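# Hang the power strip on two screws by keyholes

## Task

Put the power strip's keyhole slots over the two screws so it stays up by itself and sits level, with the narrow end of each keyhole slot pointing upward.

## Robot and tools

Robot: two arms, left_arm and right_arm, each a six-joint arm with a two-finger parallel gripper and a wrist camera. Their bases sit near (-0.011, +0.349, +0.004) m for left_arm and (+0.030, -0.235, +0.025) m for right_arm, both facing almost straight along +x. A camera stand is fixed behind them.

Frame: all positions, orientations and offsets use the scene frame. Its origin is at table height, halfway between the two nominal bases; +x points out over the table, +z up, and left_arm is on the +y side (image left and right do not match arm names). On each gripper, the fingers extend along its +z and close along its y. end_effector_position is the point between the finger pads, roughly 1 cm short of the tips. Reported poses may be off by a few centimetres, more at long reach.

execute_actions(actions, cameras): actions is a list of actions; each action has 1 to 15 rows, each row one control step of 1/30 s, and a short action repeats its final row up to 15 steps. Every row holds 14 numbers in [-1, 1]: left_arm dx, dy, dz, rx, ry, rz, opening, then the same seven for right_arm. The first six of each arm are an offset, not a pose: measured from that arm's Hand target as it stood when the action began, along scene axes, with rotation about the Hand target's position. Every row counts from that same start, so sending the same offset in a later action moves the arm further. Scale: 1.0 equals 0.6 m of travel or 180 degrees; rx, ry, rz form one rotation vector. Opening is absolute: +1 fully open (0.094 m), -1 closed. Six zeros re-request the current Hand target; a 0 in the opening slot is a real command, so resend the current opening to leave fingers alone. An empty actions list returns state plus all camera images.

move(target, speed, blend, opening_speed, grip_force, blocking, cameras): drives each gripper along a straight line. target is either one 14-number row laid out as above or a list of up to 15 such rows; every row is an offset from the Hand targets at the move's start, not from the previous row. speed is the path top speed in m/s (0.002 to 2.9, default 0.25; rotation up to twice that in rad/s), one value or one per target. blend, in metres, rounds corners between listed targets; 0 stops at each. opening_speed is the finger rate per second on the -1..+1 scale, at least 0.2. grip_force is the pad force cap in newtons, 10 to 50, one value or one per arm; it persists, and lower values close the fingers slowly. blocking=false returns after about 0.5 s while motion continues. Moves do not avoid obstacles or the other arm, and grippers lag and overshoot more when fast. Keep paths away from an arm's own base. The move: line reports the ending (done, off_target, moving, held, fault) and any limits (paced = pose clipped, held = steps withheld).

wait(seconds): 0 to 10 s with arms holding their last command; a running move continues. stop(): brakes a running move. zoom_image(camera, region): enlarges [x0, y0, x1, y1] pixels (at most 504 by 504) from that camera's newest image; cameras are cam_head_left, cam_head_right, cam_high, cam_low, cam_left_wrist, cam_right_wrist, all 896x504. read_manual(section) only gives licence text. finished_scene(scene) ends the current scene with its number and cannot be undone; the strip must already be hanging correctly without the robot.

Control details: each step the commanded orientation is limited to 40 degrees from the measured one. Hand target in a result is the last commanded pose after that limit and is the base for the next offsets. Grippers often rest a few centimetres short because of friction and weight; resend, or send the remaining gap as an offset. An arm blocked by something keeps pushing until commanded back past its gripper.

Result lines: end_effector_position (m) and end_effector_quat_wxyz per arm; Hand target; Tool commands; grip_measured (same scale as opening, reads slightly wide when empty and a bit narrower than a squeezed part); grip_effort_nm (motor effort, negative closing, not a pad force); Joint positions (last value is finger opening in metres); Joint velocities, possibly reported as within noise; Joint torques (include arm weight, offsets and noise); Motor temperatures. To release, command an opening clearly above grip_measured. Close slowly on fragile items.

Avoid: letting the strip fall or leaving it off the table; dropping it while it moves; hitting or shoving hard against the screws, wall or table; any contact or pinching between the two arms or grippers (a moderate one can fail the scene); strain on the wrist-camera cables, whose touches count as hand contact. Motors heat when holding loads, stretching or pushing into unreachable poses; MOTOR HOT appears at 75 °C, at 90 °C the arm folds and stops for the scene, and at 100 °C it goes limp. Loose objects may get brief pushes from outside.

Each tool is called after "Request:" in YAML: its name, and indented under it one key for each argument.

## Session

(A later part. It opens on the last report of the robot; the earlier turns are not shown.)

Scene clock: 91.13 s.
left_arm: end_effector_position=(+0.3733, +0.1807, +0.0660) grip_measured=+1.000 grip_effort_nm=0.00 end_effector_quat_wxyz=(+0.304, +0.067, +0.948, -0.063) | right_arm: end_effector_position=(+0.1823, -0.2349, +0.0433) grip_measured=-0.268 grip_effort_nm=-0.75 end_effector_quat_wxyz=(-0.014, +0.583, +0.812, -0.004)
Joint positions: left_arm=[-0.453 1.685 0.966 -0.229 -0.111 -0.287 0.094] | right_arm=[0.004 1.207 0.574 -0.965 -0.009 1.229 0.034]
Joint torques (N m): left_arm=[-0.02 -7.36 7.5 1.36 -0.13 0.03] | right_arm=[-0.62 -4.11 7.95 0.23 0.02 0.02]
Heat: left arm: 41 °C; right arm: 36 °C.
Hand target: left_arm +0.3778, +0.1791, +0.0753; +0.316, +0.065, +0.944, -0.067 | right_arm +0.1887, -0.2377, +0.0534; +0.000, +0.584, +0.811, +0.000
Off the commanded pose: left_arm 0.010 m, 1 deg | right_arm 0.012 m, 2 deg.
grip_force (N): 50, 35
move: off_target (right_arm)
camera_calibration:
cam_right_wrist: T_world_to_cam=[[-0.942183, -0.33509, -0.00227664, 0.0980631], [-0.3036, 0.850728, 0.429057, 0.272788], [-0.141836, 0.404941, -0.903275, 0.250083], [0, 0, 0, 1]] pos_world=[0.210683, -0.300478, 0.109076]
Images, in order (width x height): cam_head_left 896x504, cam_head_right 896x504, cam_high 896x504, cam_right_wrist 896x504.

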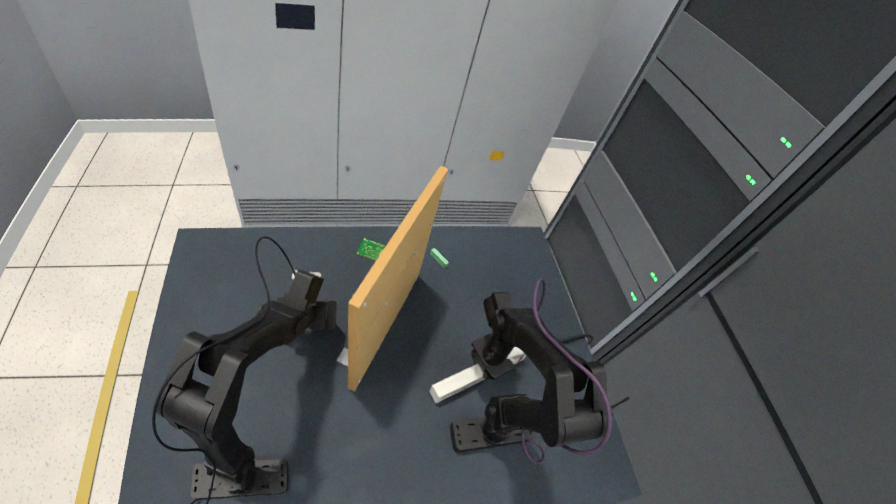

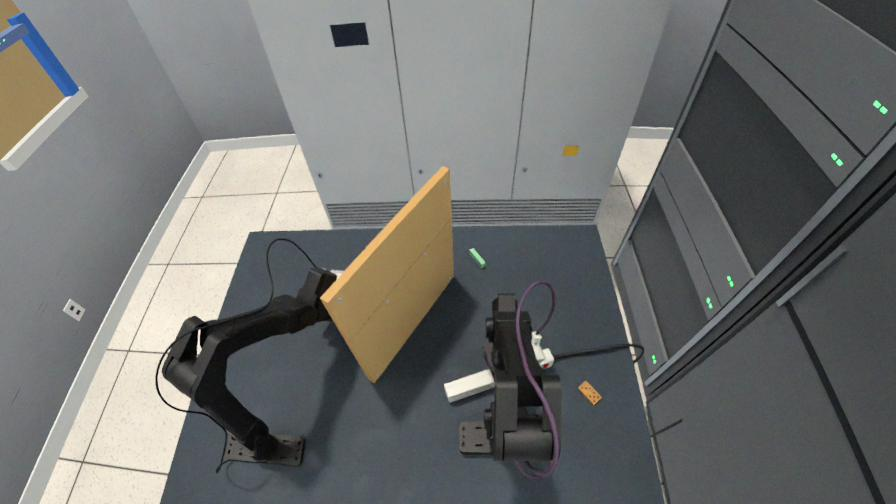

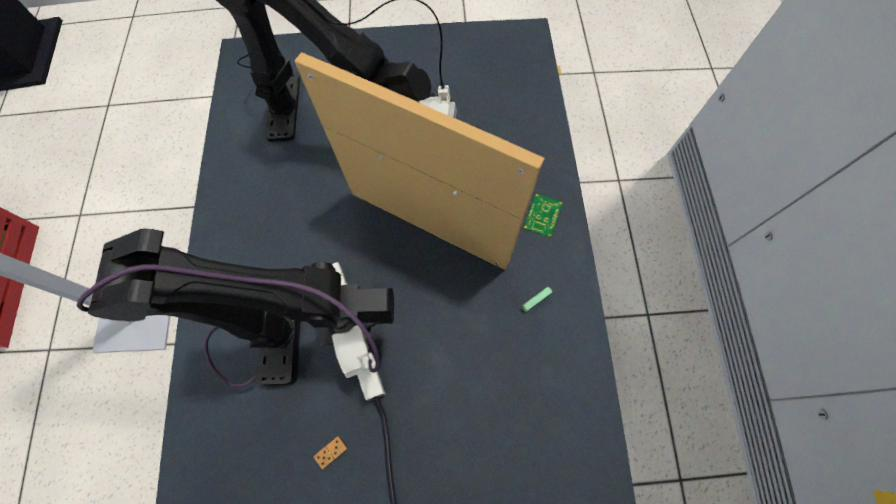

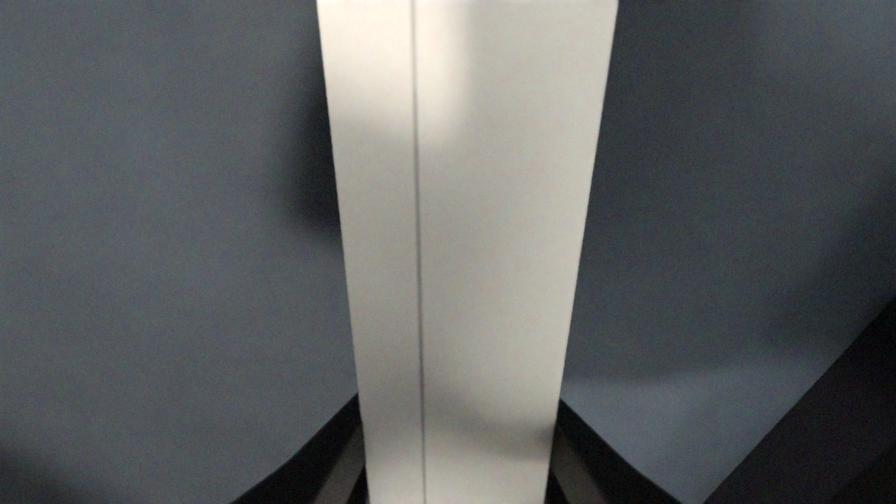

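Request:
move:
  target:
    - [0,0,0,0,0,0,1.0,0,0,0.05,0,0,0,-0.6]
    - [0,0,0,0,0,0,1.0,0,0,0.05,-0.0798,0.237,0,-0.6]
  speed: [0.1,0.2]
  blend: [0.005,0]
  cameras: ["cam_right_wrist","cam_head_right","cam_head_left","cam_high"]

Scene clock: 96.97 s.
left_arm: end_effector_position=(+0.3733, +0.1807, +0.0660) grip_measured=+1.000 grip_effort_nm=0.00 end_effector_quat_wxyz=(+0.304, +0.067, +0.948, -0.063) | right_arm: end_effector_position=(+0.1933, -0.2354, +0.0730) grip_measured=-0.268 grip_effort_nm=-0.76 end_effector_quat_wxyz=(-0.215, +0.544, +0.758, -0.288)
Joint positions: left_arm=[-0.453 1.685 0.966 -0.229 -0.111 -0.287 0.094] | right_arm=[0.147 1.93 1.141 -1.509 0.121 1.418 0.034]
Joint torques (N m): left_arm=[-0.02 -7.36 7.5 1.36 -0.13 0.03] | right_arm=[0.61 -6.97 5.59 -1.35 0.16 0.17]
Heat: left arm: 41 °C; right arm: 36 °C.
Hand target: left_arm +0.3778, +0.1791, +0.0753; +0.316, +0.065, +0.944, -0.067 | right_arm +0.1887, -0.2377, +0.0834; -0.223, +0.540, +0.750, -0.311
Off the commanded pose: left_arm 0.010 m, 1 deg | right_arm 0.012 m, 3 deg.
grip_force (N): 50, 35
move: off_target (right_arm)
camera_calibration:
cam_right_wrist: T_world_to_cam=[[-0.711132, -0.261244, 0.652719, 0.0332993], [-0.040472, 0.942072, 0.33296, 0.241434], [-0.701892, 0.210362, -0.680511, 0.324896], [0, 0, 0, 1]] pos_world=[0.261493, -0.287094, 0.118972]
Images, in order (width x height): cam_head_left 896x504, cam_head_right 896x504, cam_high 896x504, cam_right_wrist 896x504.

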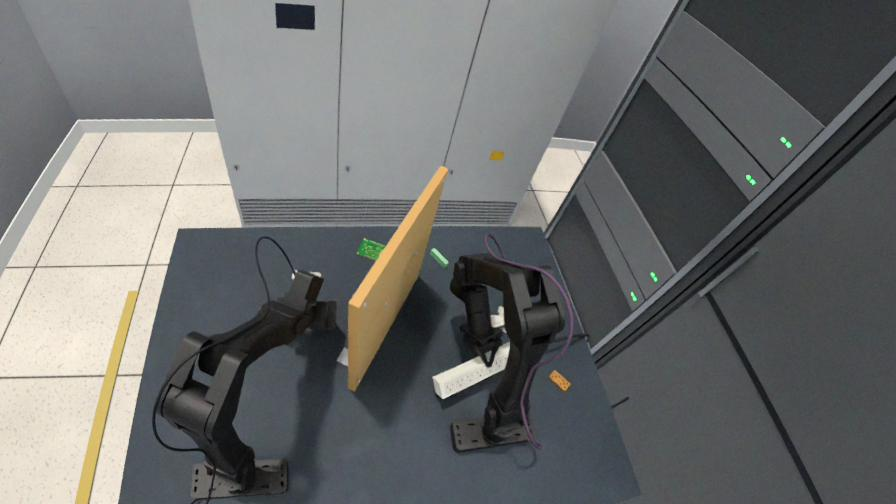

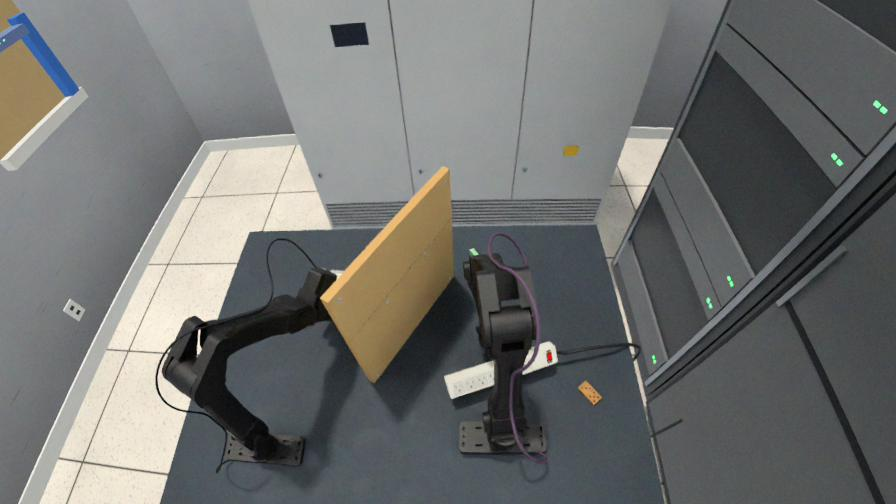

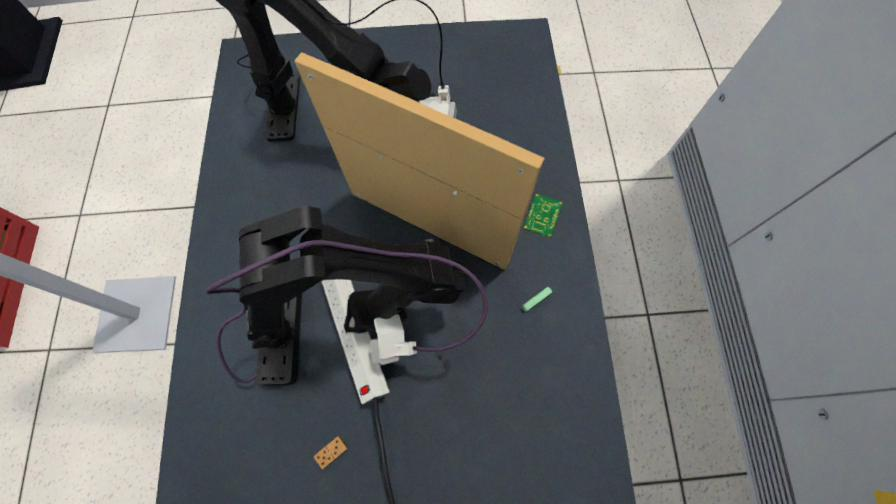

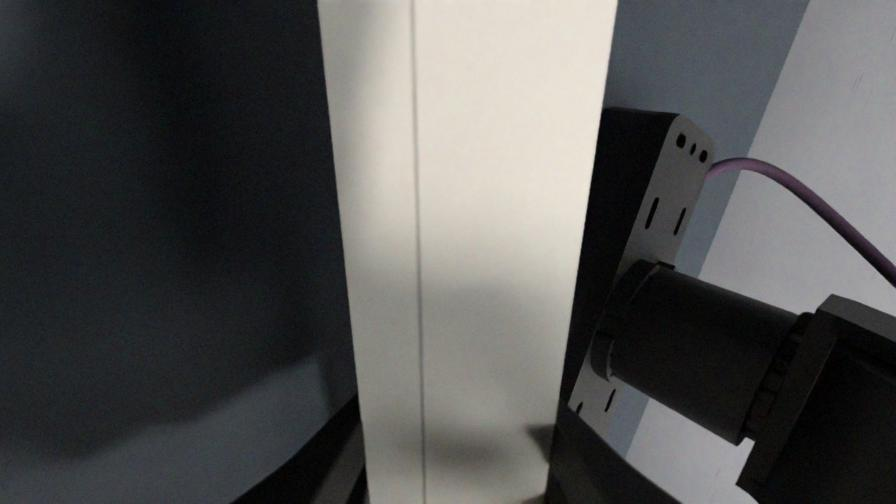

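Request:
move:
  target: [0,0,0,0,0,0,1.0,0,0,-0.0483,-0.0071,0.0211,0,-0.6]
  speed: 0.08
  cameras: ["cam_right_wrist","cam_head_right","cam_high"]

Scene clock: 98.67 s.
left_arm: end_effector_position=(+0.3733, +0.1807, +0.0660) grip_measured=+1.000 grip_effort_nm=0.00 end_effector_quat_wxyz=(+0.304, +0.067, +0.948, -0.063) | right_arm: end_effector_position=(+0.1886, -0.2357, +0.0503) grip_measured=-0.268 grip_effort_nm=-0.75 end_effector_quat_wxyz=(-0.243, +0.534, +0.743, -0.322)
Joint positions: left_arm=[-0.453 1.685 0.966 -0.229 -0.111 -0.287 0.094] | right_arm=[0.152 2.057 1.142 -1.48 0.124 1.434 0.034]
Joint torques (N m): left_arm=[-0.03 -7.38 7.5 1.36 -0.13 0.04] | right_arm=[0.46 -7.35 4.31 -1.14 0.16 0.19]
Heat: left arm: 41 °C; right arm: 36 °C.
Hand target: left_arm +0.3778, +0.1791, +0.0753; +0.316, +0.065, +0.944, -0.067 | right_arm +0.1887, -0.2377, +0.0545; -0.242, +0.532, +0.738, -0.337
Off the commanded pose: left_arm 0.010 m, 1 deg | right_arm 0.005 m, 2 deg.
grip_force (N): 50, 35
move: done
camera_calibration:
cam_right_wrist: T_world_to_cam=[[-0.648165, -0.24213, 0.72198, 0.0337514], [-0.00780906, 0.950166, 0.311645, 0.245887], [-0.76146, 0.19636, -0.617756, 0.311052], [0, 0, 0, 1]] pos_world=[0.26065, -0.286539, 0.0911569]
Images, in order (width x height): cam_head_right 896x504, cam_high 896x504, cam_right_wrist 896x504.

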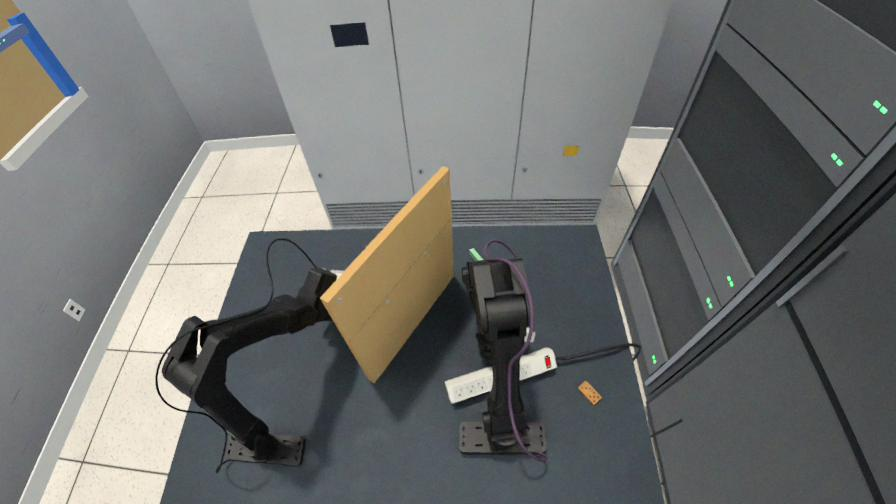

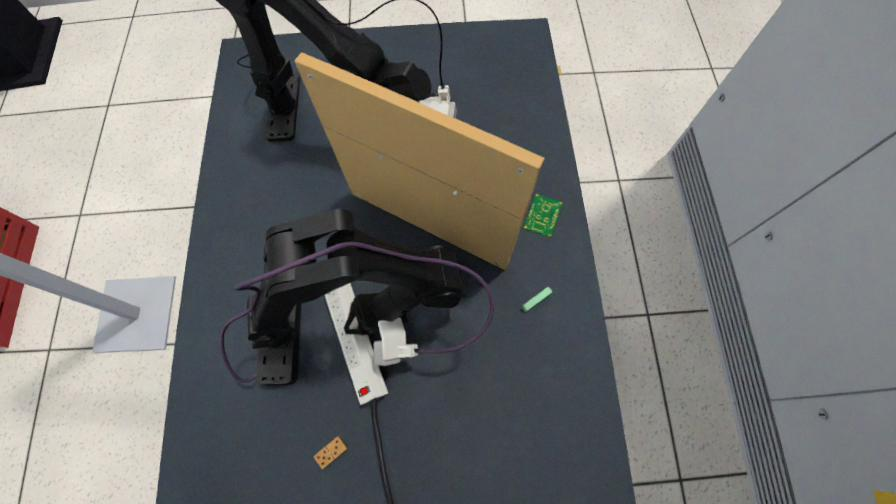

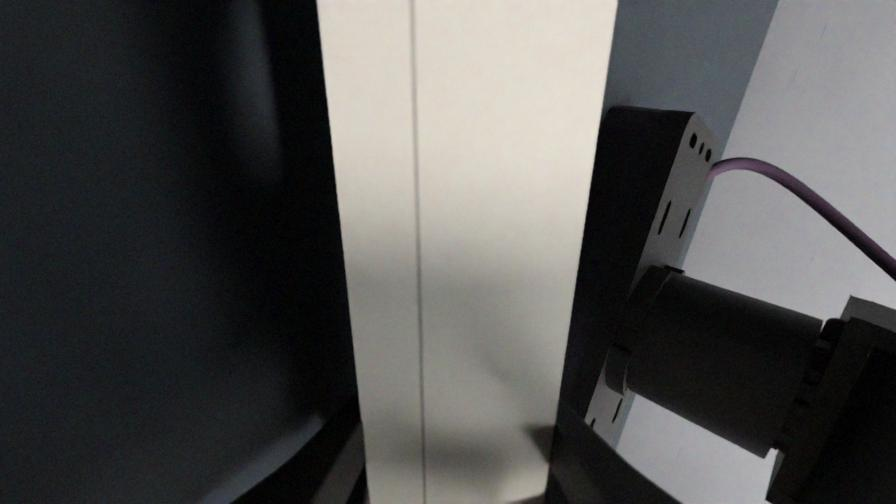

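Request:
move:
  target: [0,0,0,0,0,0,1.0,0,0,-0.0167,0,0,0,-0.6]
  speed: 0.04
  cameras: ["cam_high"]

Scene clock: 100.03 s.
left_arm: end_effector_position=(+0.3733, +0.1807, +0.0660) grip_measured=+1.000 grip_effort_nm=0.01 end_effector_quat_wxyz=(+0.304, +0.067, +0.948, -0.063) | right_arm: end_effector_position=(+0.1918, -0.2355, +0.0419) grip_measured=-0.268 grip_effort_nm=-0.76 end_effector_quat_wxyz=(-0.239, +0.536, +0.743, -0.320)
Joint positions: left_arm=[-0.453 1.685 0.966 -0.229 -0.111 -0.287 0.094] | right_arm=[0.152 2.078 1.142 -1.45 0.125 1.436 0.034]
Joint torques (N m): left_arm=[-0.03 -7.38 7.5 1.36 -0.13 0.04] | right_arm=[0.47 -7.2 3.3 -1.1 0.17 0.16]
Heat: left arm: 41 °C; right arm: 36 °C.
Hand target: left_arm +0.3778, +0.1791, +0.0753; +0.316, +0.065, +0.944, -0.067 | right_arm +0.1887, -0.2377, +0.0444; -0.242, +0.532, +0.738, -0.337
Off the commanded pose: left_arm 0.010 m, 1 deg | right_arm 0.005 m, 2 deg.
grip_force (N): 50, 35
move: done
Images, in order (width x height): cam_high 896x504.

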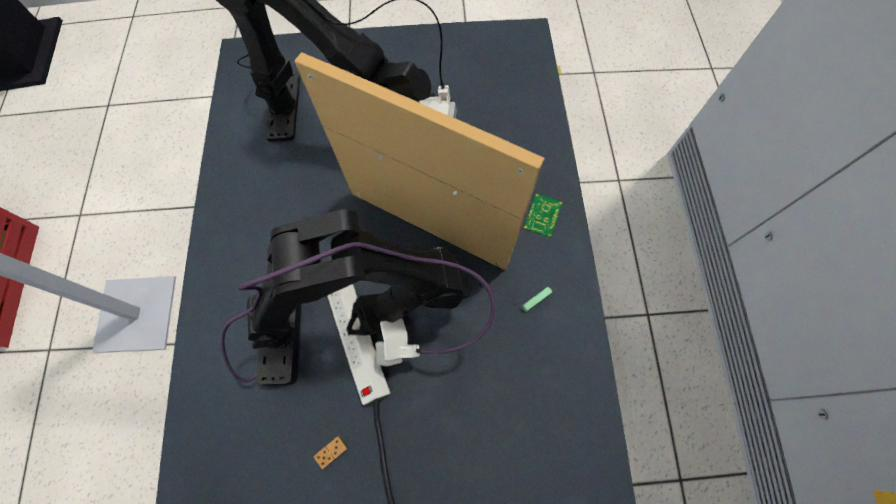

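Request:
move:
  target:
    - [0,0,0,0,0,0,1.0,-0.003,0,-0.005,0,0,0,-0.6]
    - [0,0,0,0,0,0,1.0,-0.003,0,-0.005,0,0,0,0.45]
  speed: 0.03
  opening_speed: 0.35
  cameras: ["cam_right_wrist","cam_head_right","cam_head_left","cam_high"]

Scene clock: 107.90 s.
left_arm: end_effector_position=(+0.3733, +0.1807, +0.0660) grip_measured=+1.000 grip_effort_nm=0.00 end_effector_quat_wxyz=(+0.304, +0.067, +0.948, -0.063) | right_arm: end_effector_position=(+0.1927, -0.2355, +0.0409) grip_measured=+0.448 grip_effort_nm=0.09 end_effector_quat_wxyz=(-0.236, +0.539, +0.743, -0.319)
Joint positions: left_arm=[-0.453 1.685 0.966 -0.229 -0.111 -0.287 0.094] | right_arm=[0.152 2.078 1.142 -1.445 0.126 1.442 0.068]
Joint torques (N m): left_arm=[-0.03 -7.36 7.5 1.36 -0.13 0.03] | right_arm=[0.53 -7.13 2.41 -1.01 0.12 0.09]
Heat: left arm: 41 °C; right arm: 37 °C.
Hand target: left_arm +0.3778, +0.1791, +0.0753; +0.316, +0.065, +0.944, -0.067 | right_arm +0.1869, -0.2378, +0.0414; -0.242, +0.532, +0.738, -0.337
Off the commanded pose: left_arm 0.010 m, 1 deg | right_arm 0.006 m, 2 deg.
grip_force (N): 50, 35
move: done
camera_calibration:
cam_right_wrist: T_world_to_cam=[[-0.661147, -0.23555, 0.712321, 0.0477563], [-0.00919097, 0.951908, 0.306245, 0.249635], [-0.7502, 0.195926, -0.631516, 0.306616], [0, 0, 0, 1]] pos_world=[0.263891, -0.286455, 0.0831653]
Images, in order (width x height): cam_head_left 896x504, cam_head_right 896x504, cam_high 896x504, cam_right_wrist 896x504.

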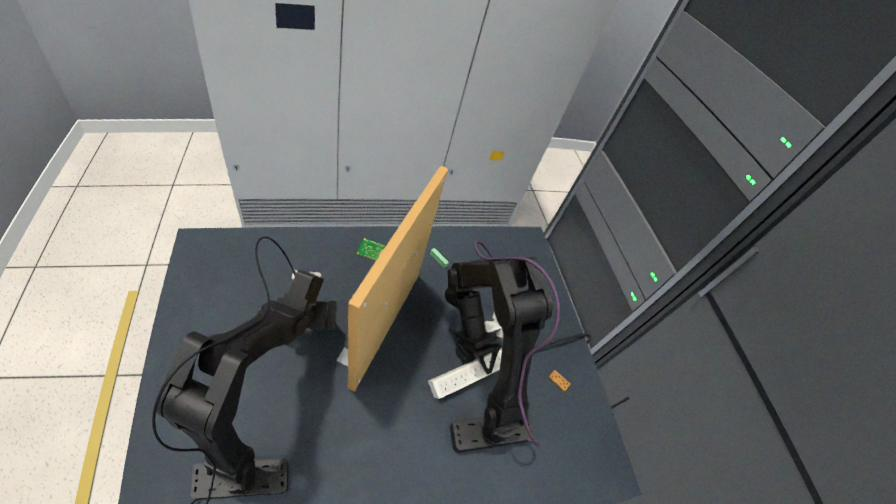

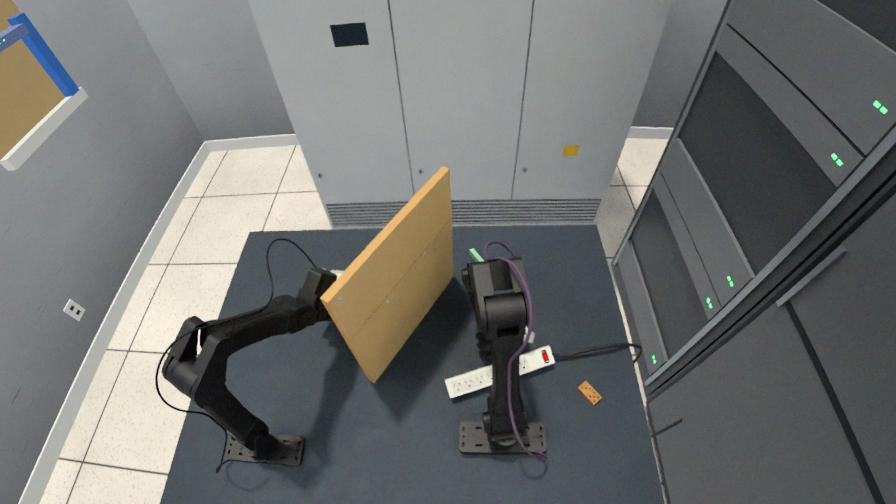

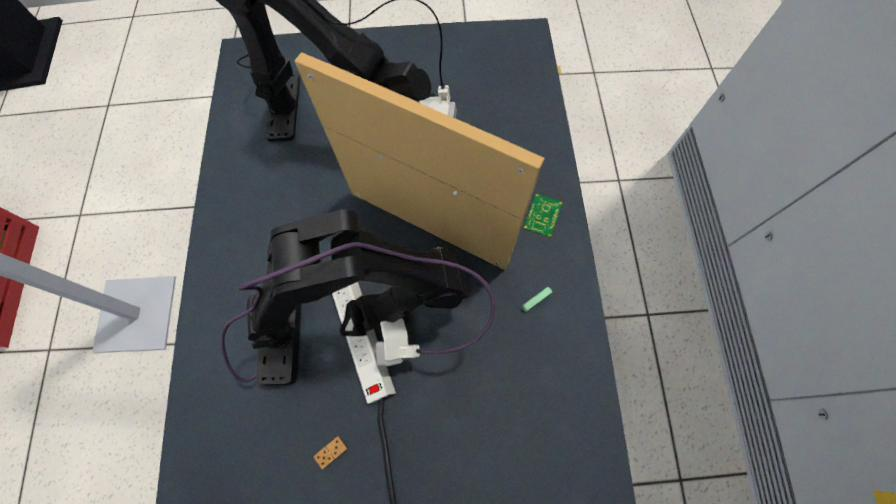

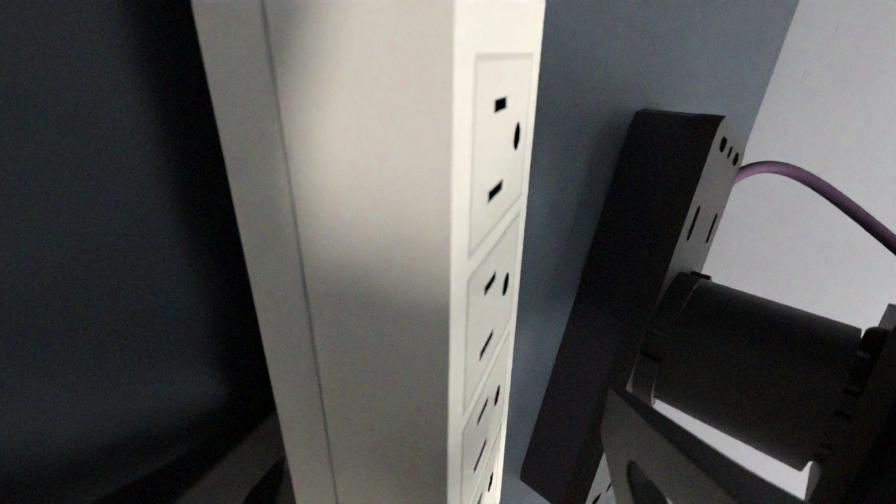

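Request:
move:
  target: [0,0,0,0,0,0,1.0,0.0474,0.016,-0.0033,0,0,0,0.45]
  speed: 0.06
  cameras: ["cam_right_wrist","cam_head_left","cam_high"]

Scene clock: 110.97 s.
left_arm: end_effector_position=(+0.3733, +0.1807, +0.0660) grip_measured=+1.000 grip_effort_nm=0.01 end_effector_quat_wxyz=(+0.304, +0.067, +0.948, -0.063) | right_arm: end_effector_position=(+0.2152, -0.2291, +0.0390) grip_measured=+0.448 grip_effort_nm=0.09 end_effector_quat_wxyz=(-0.238, +0.532, +0.743, -0.328)
Joint positions: left_arm=[-0.453 1.685 0.966 -0.229 -0.111 -0.287 0.094] | right_arm=[0.171 2.167 1.268 -1.499 0.126 1.449 0.068]
Joint torques (N m): left_arm=[-0.03 -7.36 7.5 1.36 -0.13 0.03] | right_arm=[0.47 -7.82 4.56 -1.09 0.02 0.17]
Heat: left arm: 41 °C; right arm: 37 °C.
Hand target: left_arm +0.3778, +0.1791, +0.0753; +0.316, +0.065, +0.944, -0.067 | right_arm +0.2154, -0.2281, +0.0395; -0.242, +0.532, +0.738, -0.337
Off the commanded pose: left_arm 0.010 m, 1 deg | right_arm 0.001 m, 1 deg.
grip_force (N): 50, 35
move: done
camera_calibration:
cam_right_wrist: T_world_to_cam=[[-0.646424, -0.238832, 0.724634, 0.0610783], [-0.0170724, 0.954035, 0.29921, 0.246784], [-0.762787, 0.181045, -0.620789, 0.319785], [0, 0, 0, 1]] pos_world=[0.287624, -0.278749, 0.0804194]
Images, in order (width x height): cam_head_left 896x504, cam_high 896x504, cam_right_wrist 896x504.

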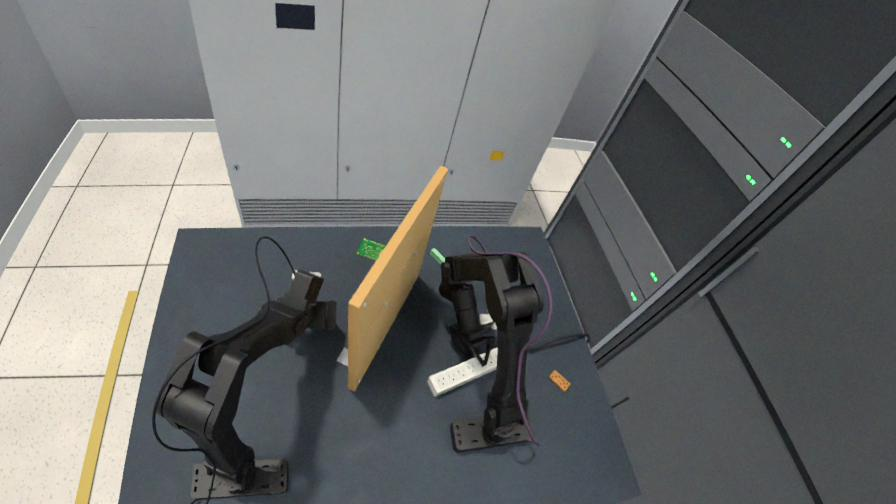

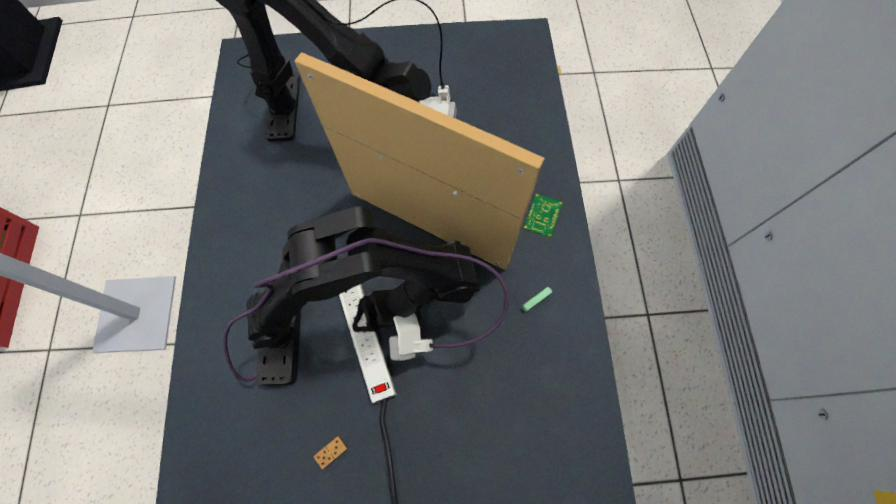

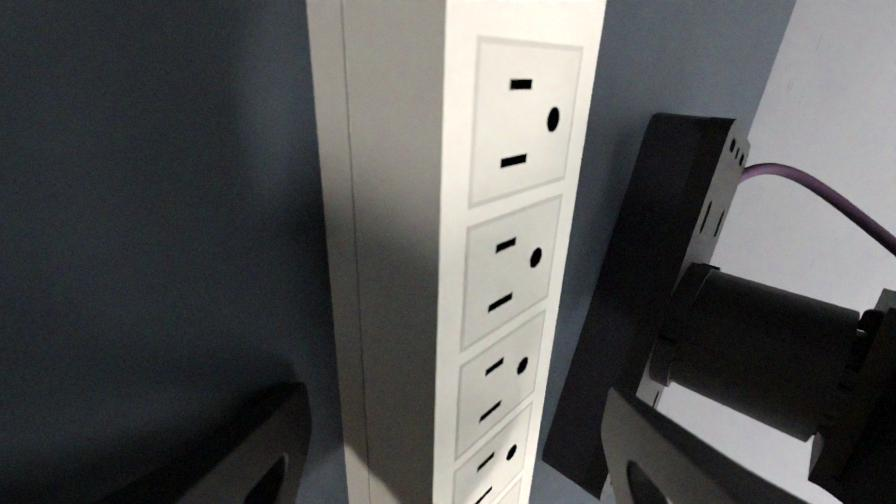

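Request:
move:
  target:
    - [0,0,0,0,0,0,1.0,0.005,0,0.1175,0.0435,-0.1296,0,0.45]
    - [0,0,0,0,0,0,1.0,-0.0173,-0.0065,0.1508,0.087,-0.2592,0,1.0]
  speed: 0.2
  blend: [0.02,0]
  cameras: ["cam_right_wrist","cam_head_left","cam_high"]

Scene clock: 115.50 s.
left_arm: end_effector_position=(+0.3733, +0.1807, +0.0660) grip_measured=+1.000 grip_effort_nm=0.00 end_effector_quat_wxyz=(+0.304, +0.067, +0.948, -0.063) | right_arm: end_effector_position=(+0.2045, -0.2316, +0.1310) grip_measured=+0.998 grip_effort_nm=0.09 end_effector_quat_wxyz=(-0.004, +0.584, +0.812, -0.004)
Joint positions: left_arm=[-0.453 1.685 0.966 -0.229 -0.111 -0.287 0.094] | right_arm=[0.038 1.204 0.931 -1.309 0.003 1.265 0.094]
Joint torques (N m): left_arm=[-0.02 -7.38 7.5 1.36 -0.13 0.04] | right_arm=[-0.18 -3.64 4.48 0.68 -0.11 -0.01]
Heat: left arm: 40 °C; right arm: 36 °C.
Hand target: left_arm +0.3778, +0.1791, +0.0753; +0.316, +0.065, +0.944, -0.067 | right_arm +0.2050, -0.2321, +0.1299; +0.001, +0.585, +0.811, +0.001
Off the commanded pose: left_arm 0.010 m, 1 deg | right_arm 0.001 m, 1 deg.
grip_force (N): 50, 35
move: done
camera_calibration:
cam_right_wrist: T_world_to_cam=[[-0.942866, -0.332934, -0.0125926, 0.122266], [-0.308088, 0.856867, 0.413352, 0.243463], [-0.126829, 0.393615, -0.910484, 0.326378], [0, 0, 0, 1]] pos_world=[0.231683, -0.296376, 0.198066]
Images, in order (width x height): cam_head_left 896x504, cam_high 896x504, cam_right_wrist 896x504.

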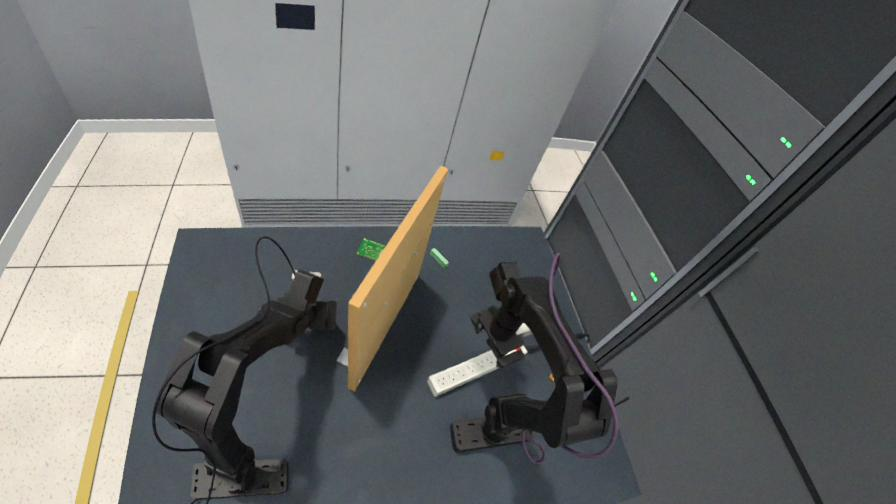

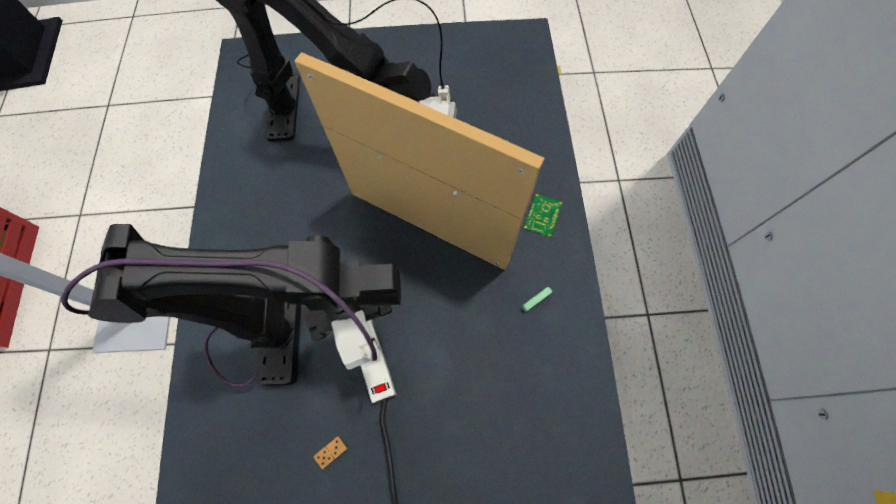

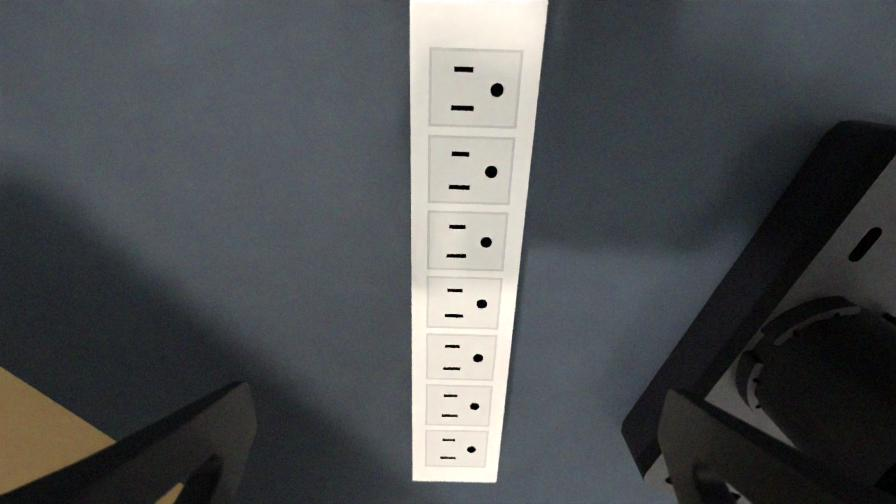

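Request:
move:
  target: [0,0,0,0,0,0,1.0,0.1297,0.18,0.1702,0.3086,-0.4030,0.1657,1.0]
  speed: 0.4
  cameras: ["cam_right_wrist","cam_head_left","cam_head_right","cam_high"]

Scene clock: 130.63 s.
left_arm: end_effector_position=(+0.3733, +0.1807, +0.0660) grip_measured=+1.000 grip_effort_nm=0.01 end_effector_quat_wxyz=(+0.304, +0.067, +0.948, -0.063) | right_arm: end_effector_position=(+0.2833, -0.1249, +0.2341) grip_measured=+0.998 grip_effort_nm=0.09 end_effector_quat_wxyz=(+0.200, +0.206, +0.677, +0.678)
Joint positions: left_arm=[-0.453 1.685 0.966 -0.229 -0.111 -0.287 0.094] | right_arm=[-0.242 0.969 0.204 0.76 -1.251 1.574 0.094]
Joint torques (N m): left_arm=[-0.03 -7.36 7.5 1.36 -0.13 0.04] | right_arm=[0.49 -0.72 5.11 1.9 0.07 0.02]
Heat: left arm: 40 °C; right arm: 36 °C.
Hand target: left_arm +0.3778, +0.1791, +0.0753; +0.316, +0.065, +0.944, -0.067 | right_arm +0.2828, -0.1240, +0.2320; +0.205, +0.203, +0.676, +0.678
Off the commanded pose: left_arm 0.010 m, 1 deg | right_arm 0.002 m, 1 deg.
grip_force (N): 50, 35
move: done
camera_calibration:
cam_right_wrist: T_world_to_cam=[[0.0191229, 0.0144172, -0.999713, 0.235355], [-0.987582, 0.15622, -0.016638, 0.339273], [0.155935, 0.987617, 0.0172256, 0.165194], [0, 0, 0, 1]] pos_world=[0.3048, -0.219542, 0.238087]
Images, in order (width x height): cam_head_left 896x504, cam_head_right 896x504, cam_high 896x504, cam_right_wrist 896x504.

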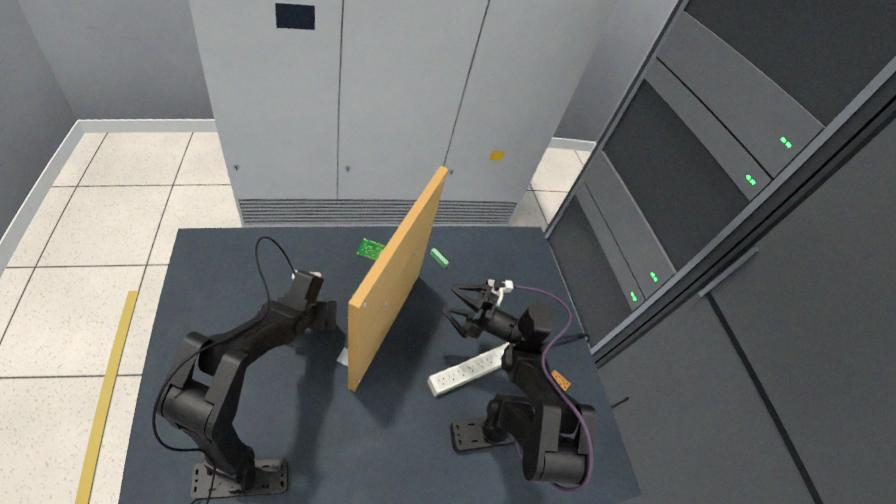

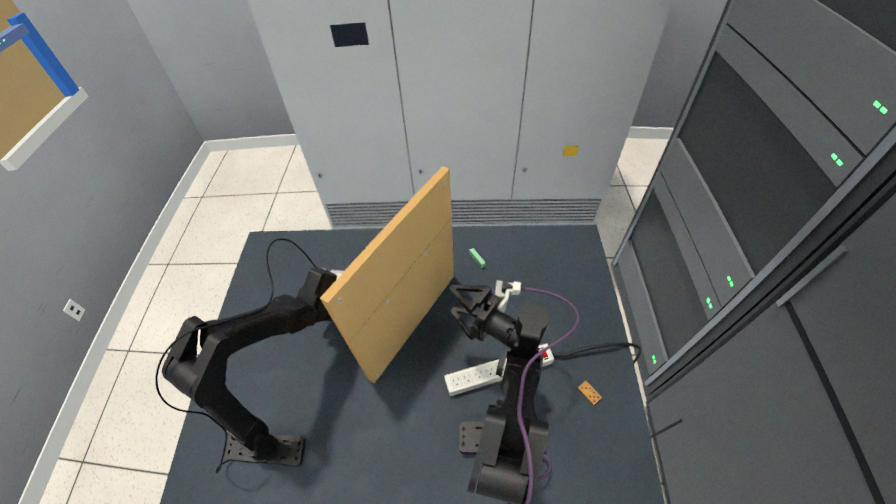

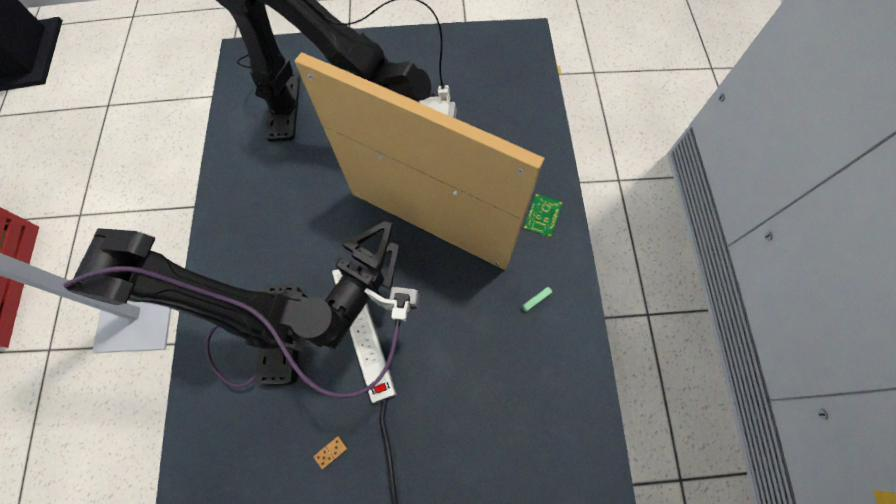

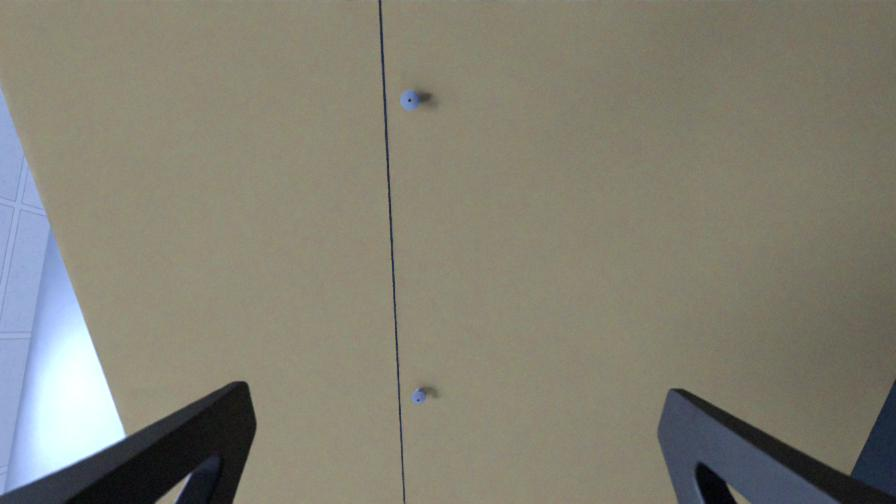

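Request:
zoom_image:
  camera: "cam_right_wrist"
  region: [380, 70, 450, 130]

Request:
zoom_image:
  camera: "cam_right_wrist"
  region: [384, 366, 454, 426]

Request:
zoom_image:
  camera: "cam_right_wrist"
  region: [200, 360, 704, 504]

Scaled by 7.200 from the camera's 896x504 image, which has a finer 1280x720 frame.

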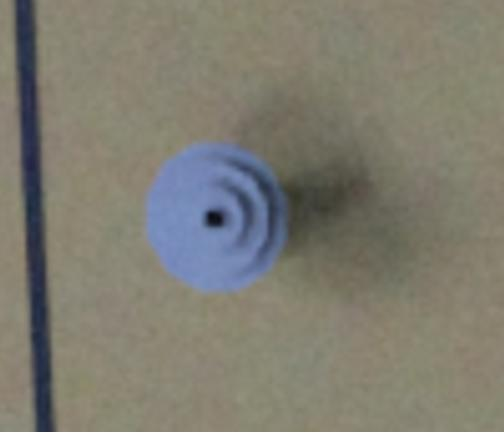

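Scaled by 7.200 from the camera's 896x504 image, which has a finer 1280x720 frame.

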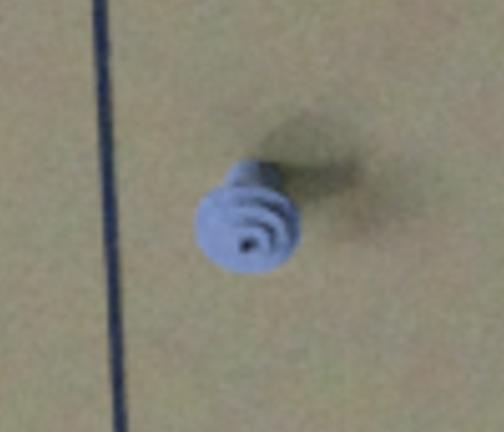

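Scaled by 1.000.

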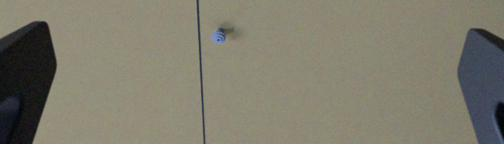

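Request:
zoom_image:
  camera: "cam_right_wrist"
  region: [0, 60, 140, 200]

Request:
zoom_image:
  camera: "cam_right_wrist"
  region: [40, 320, 180, 460]

Request:
zoom_image:
  camera: "cam_right_wrist"
  region: [780, 340, 896, 504]

Request:
zoom_image:
  camera: "cam_right_wrist"
  region: [340, 0, 460, 60]

Request:
zoom_image:
  camera: "cam_right_wrist"
  region: [340, 444, 460, 504]

Scaled by 3.600 from the camera's 896x504 image, which has a finer 1280x720 frame.

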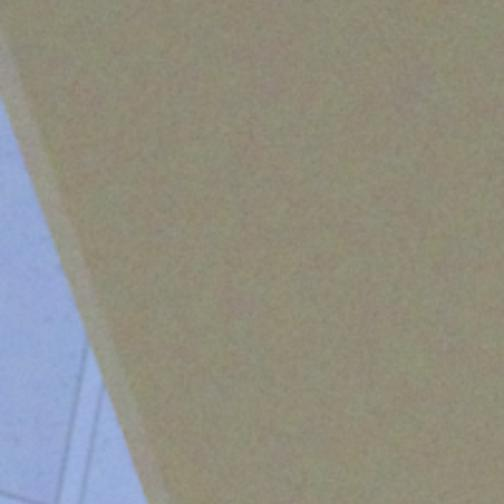

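Scaled by 3.600 from the camera's 896x504 image, which has a finer 1280x720 frame.

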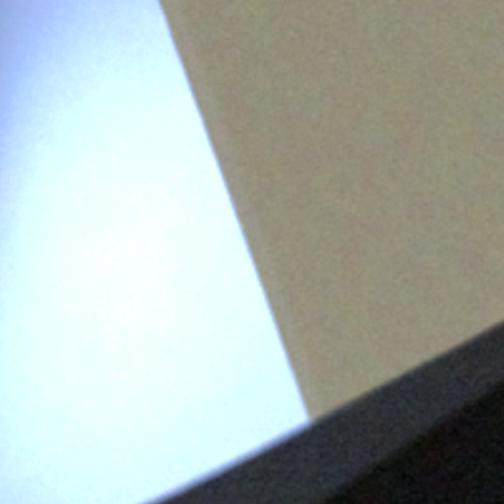

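Scaled by 3.073 from the camera's 896x504 image, which has a finer 1280x720 frame.

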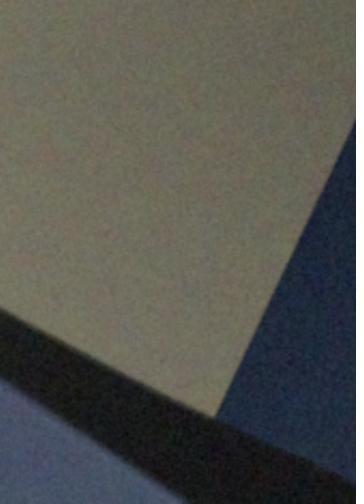

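Scaled by 4.200 from the camera's 896x504 image, which has a finer 1280x720 frame.

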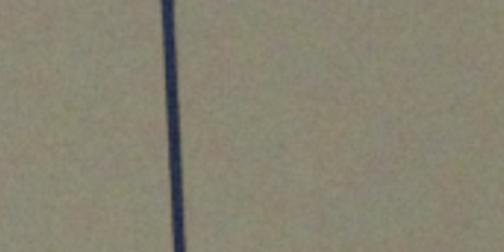

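Scaled by 4.200 from the camera's 896x504 image, which has a finer 1280x720 frame.

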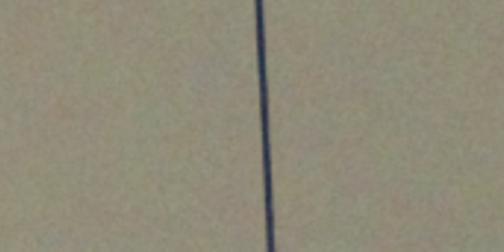

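Request:
move:
  target:
    - [0,0,0,0,0,0,1.0,-0.134,-0.198,-0.17,-0.3043,0.4086,-0.1718,1.0]
    - [0,0,0,0,0,0,1.0,-0.134,-0.198,-0.3033,-0.3043,0.4086,-0.1718,1.0]
  speed: [0.4,0.2]
  blend: [0.02,0]
  cameras: ["cam_right_wrist"]

Scene clock: 166.20 s.
left_arm: end_effector_position=(+0.3733, +0.1807, +0.0660) grip_measured=+1.000 grip_effort_nm=0.00 end_effector_quat_wxyz=(+0.304, +0.067, +0.948, -0.063) | right_arm: end_effector_position=(+0.2027, -0.2407, +0.0536) grip_measured=+0.999 grip_effort_nm=0.08 end_effector_quat_wxyz=(-0.004, +0.594, +0.804, +0.007)
Joint positions: left_arm=[-0.453 1.685 0.966 -0.229 -0.111 -0.287 0.094] | right_arm=[-0.034 1.252 0.647 -0.965 -0.016 1.219 0.094]
Joint torques (N m): left_arm=[-0.03 -7.36 7.5 1.36 -0.13 0.04] | right_arm=[0.51 -2.24 4.44 0.68 0.08 0.09]
Heat: left arm: 41 °C; right arm: 36 °C.
Hand target: left_arm +0.3778, +0.1791, +0.0753; +0.316, +0.065, +0.944, -0.067 | right_arm +0.2023, -0.2428, +0.0500; -0.001, +0.595, +0.804, +0.000
Off the commanded pose: left_arm 0.010 m, 1 deg | right_arm 0.004 m, 1 deg.
grip_force (N): 50, 35
move: done
camera_calibration:
cam_right_wrist: T_world_to_cam=[[-0.950829, -0.308242, -0.0301799, 0.125026], [-0.291203, 0.856557, 0.426042, 0.278526], [-0.105473, 0.413881, -0.9042, 0.2595], [0, 0, 0, 1]] pos_world=[0.227356, -0.307438, 0.11975]
Images, in order (width x height): cam_right_wrist 896x504.

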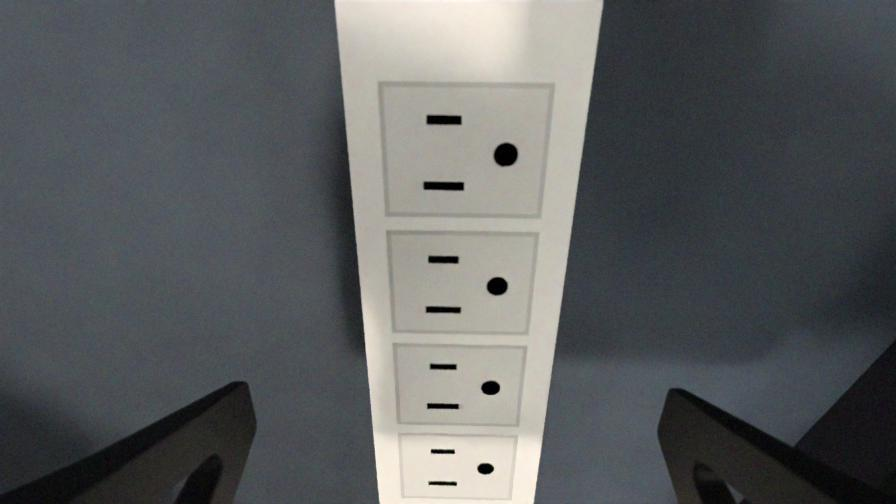

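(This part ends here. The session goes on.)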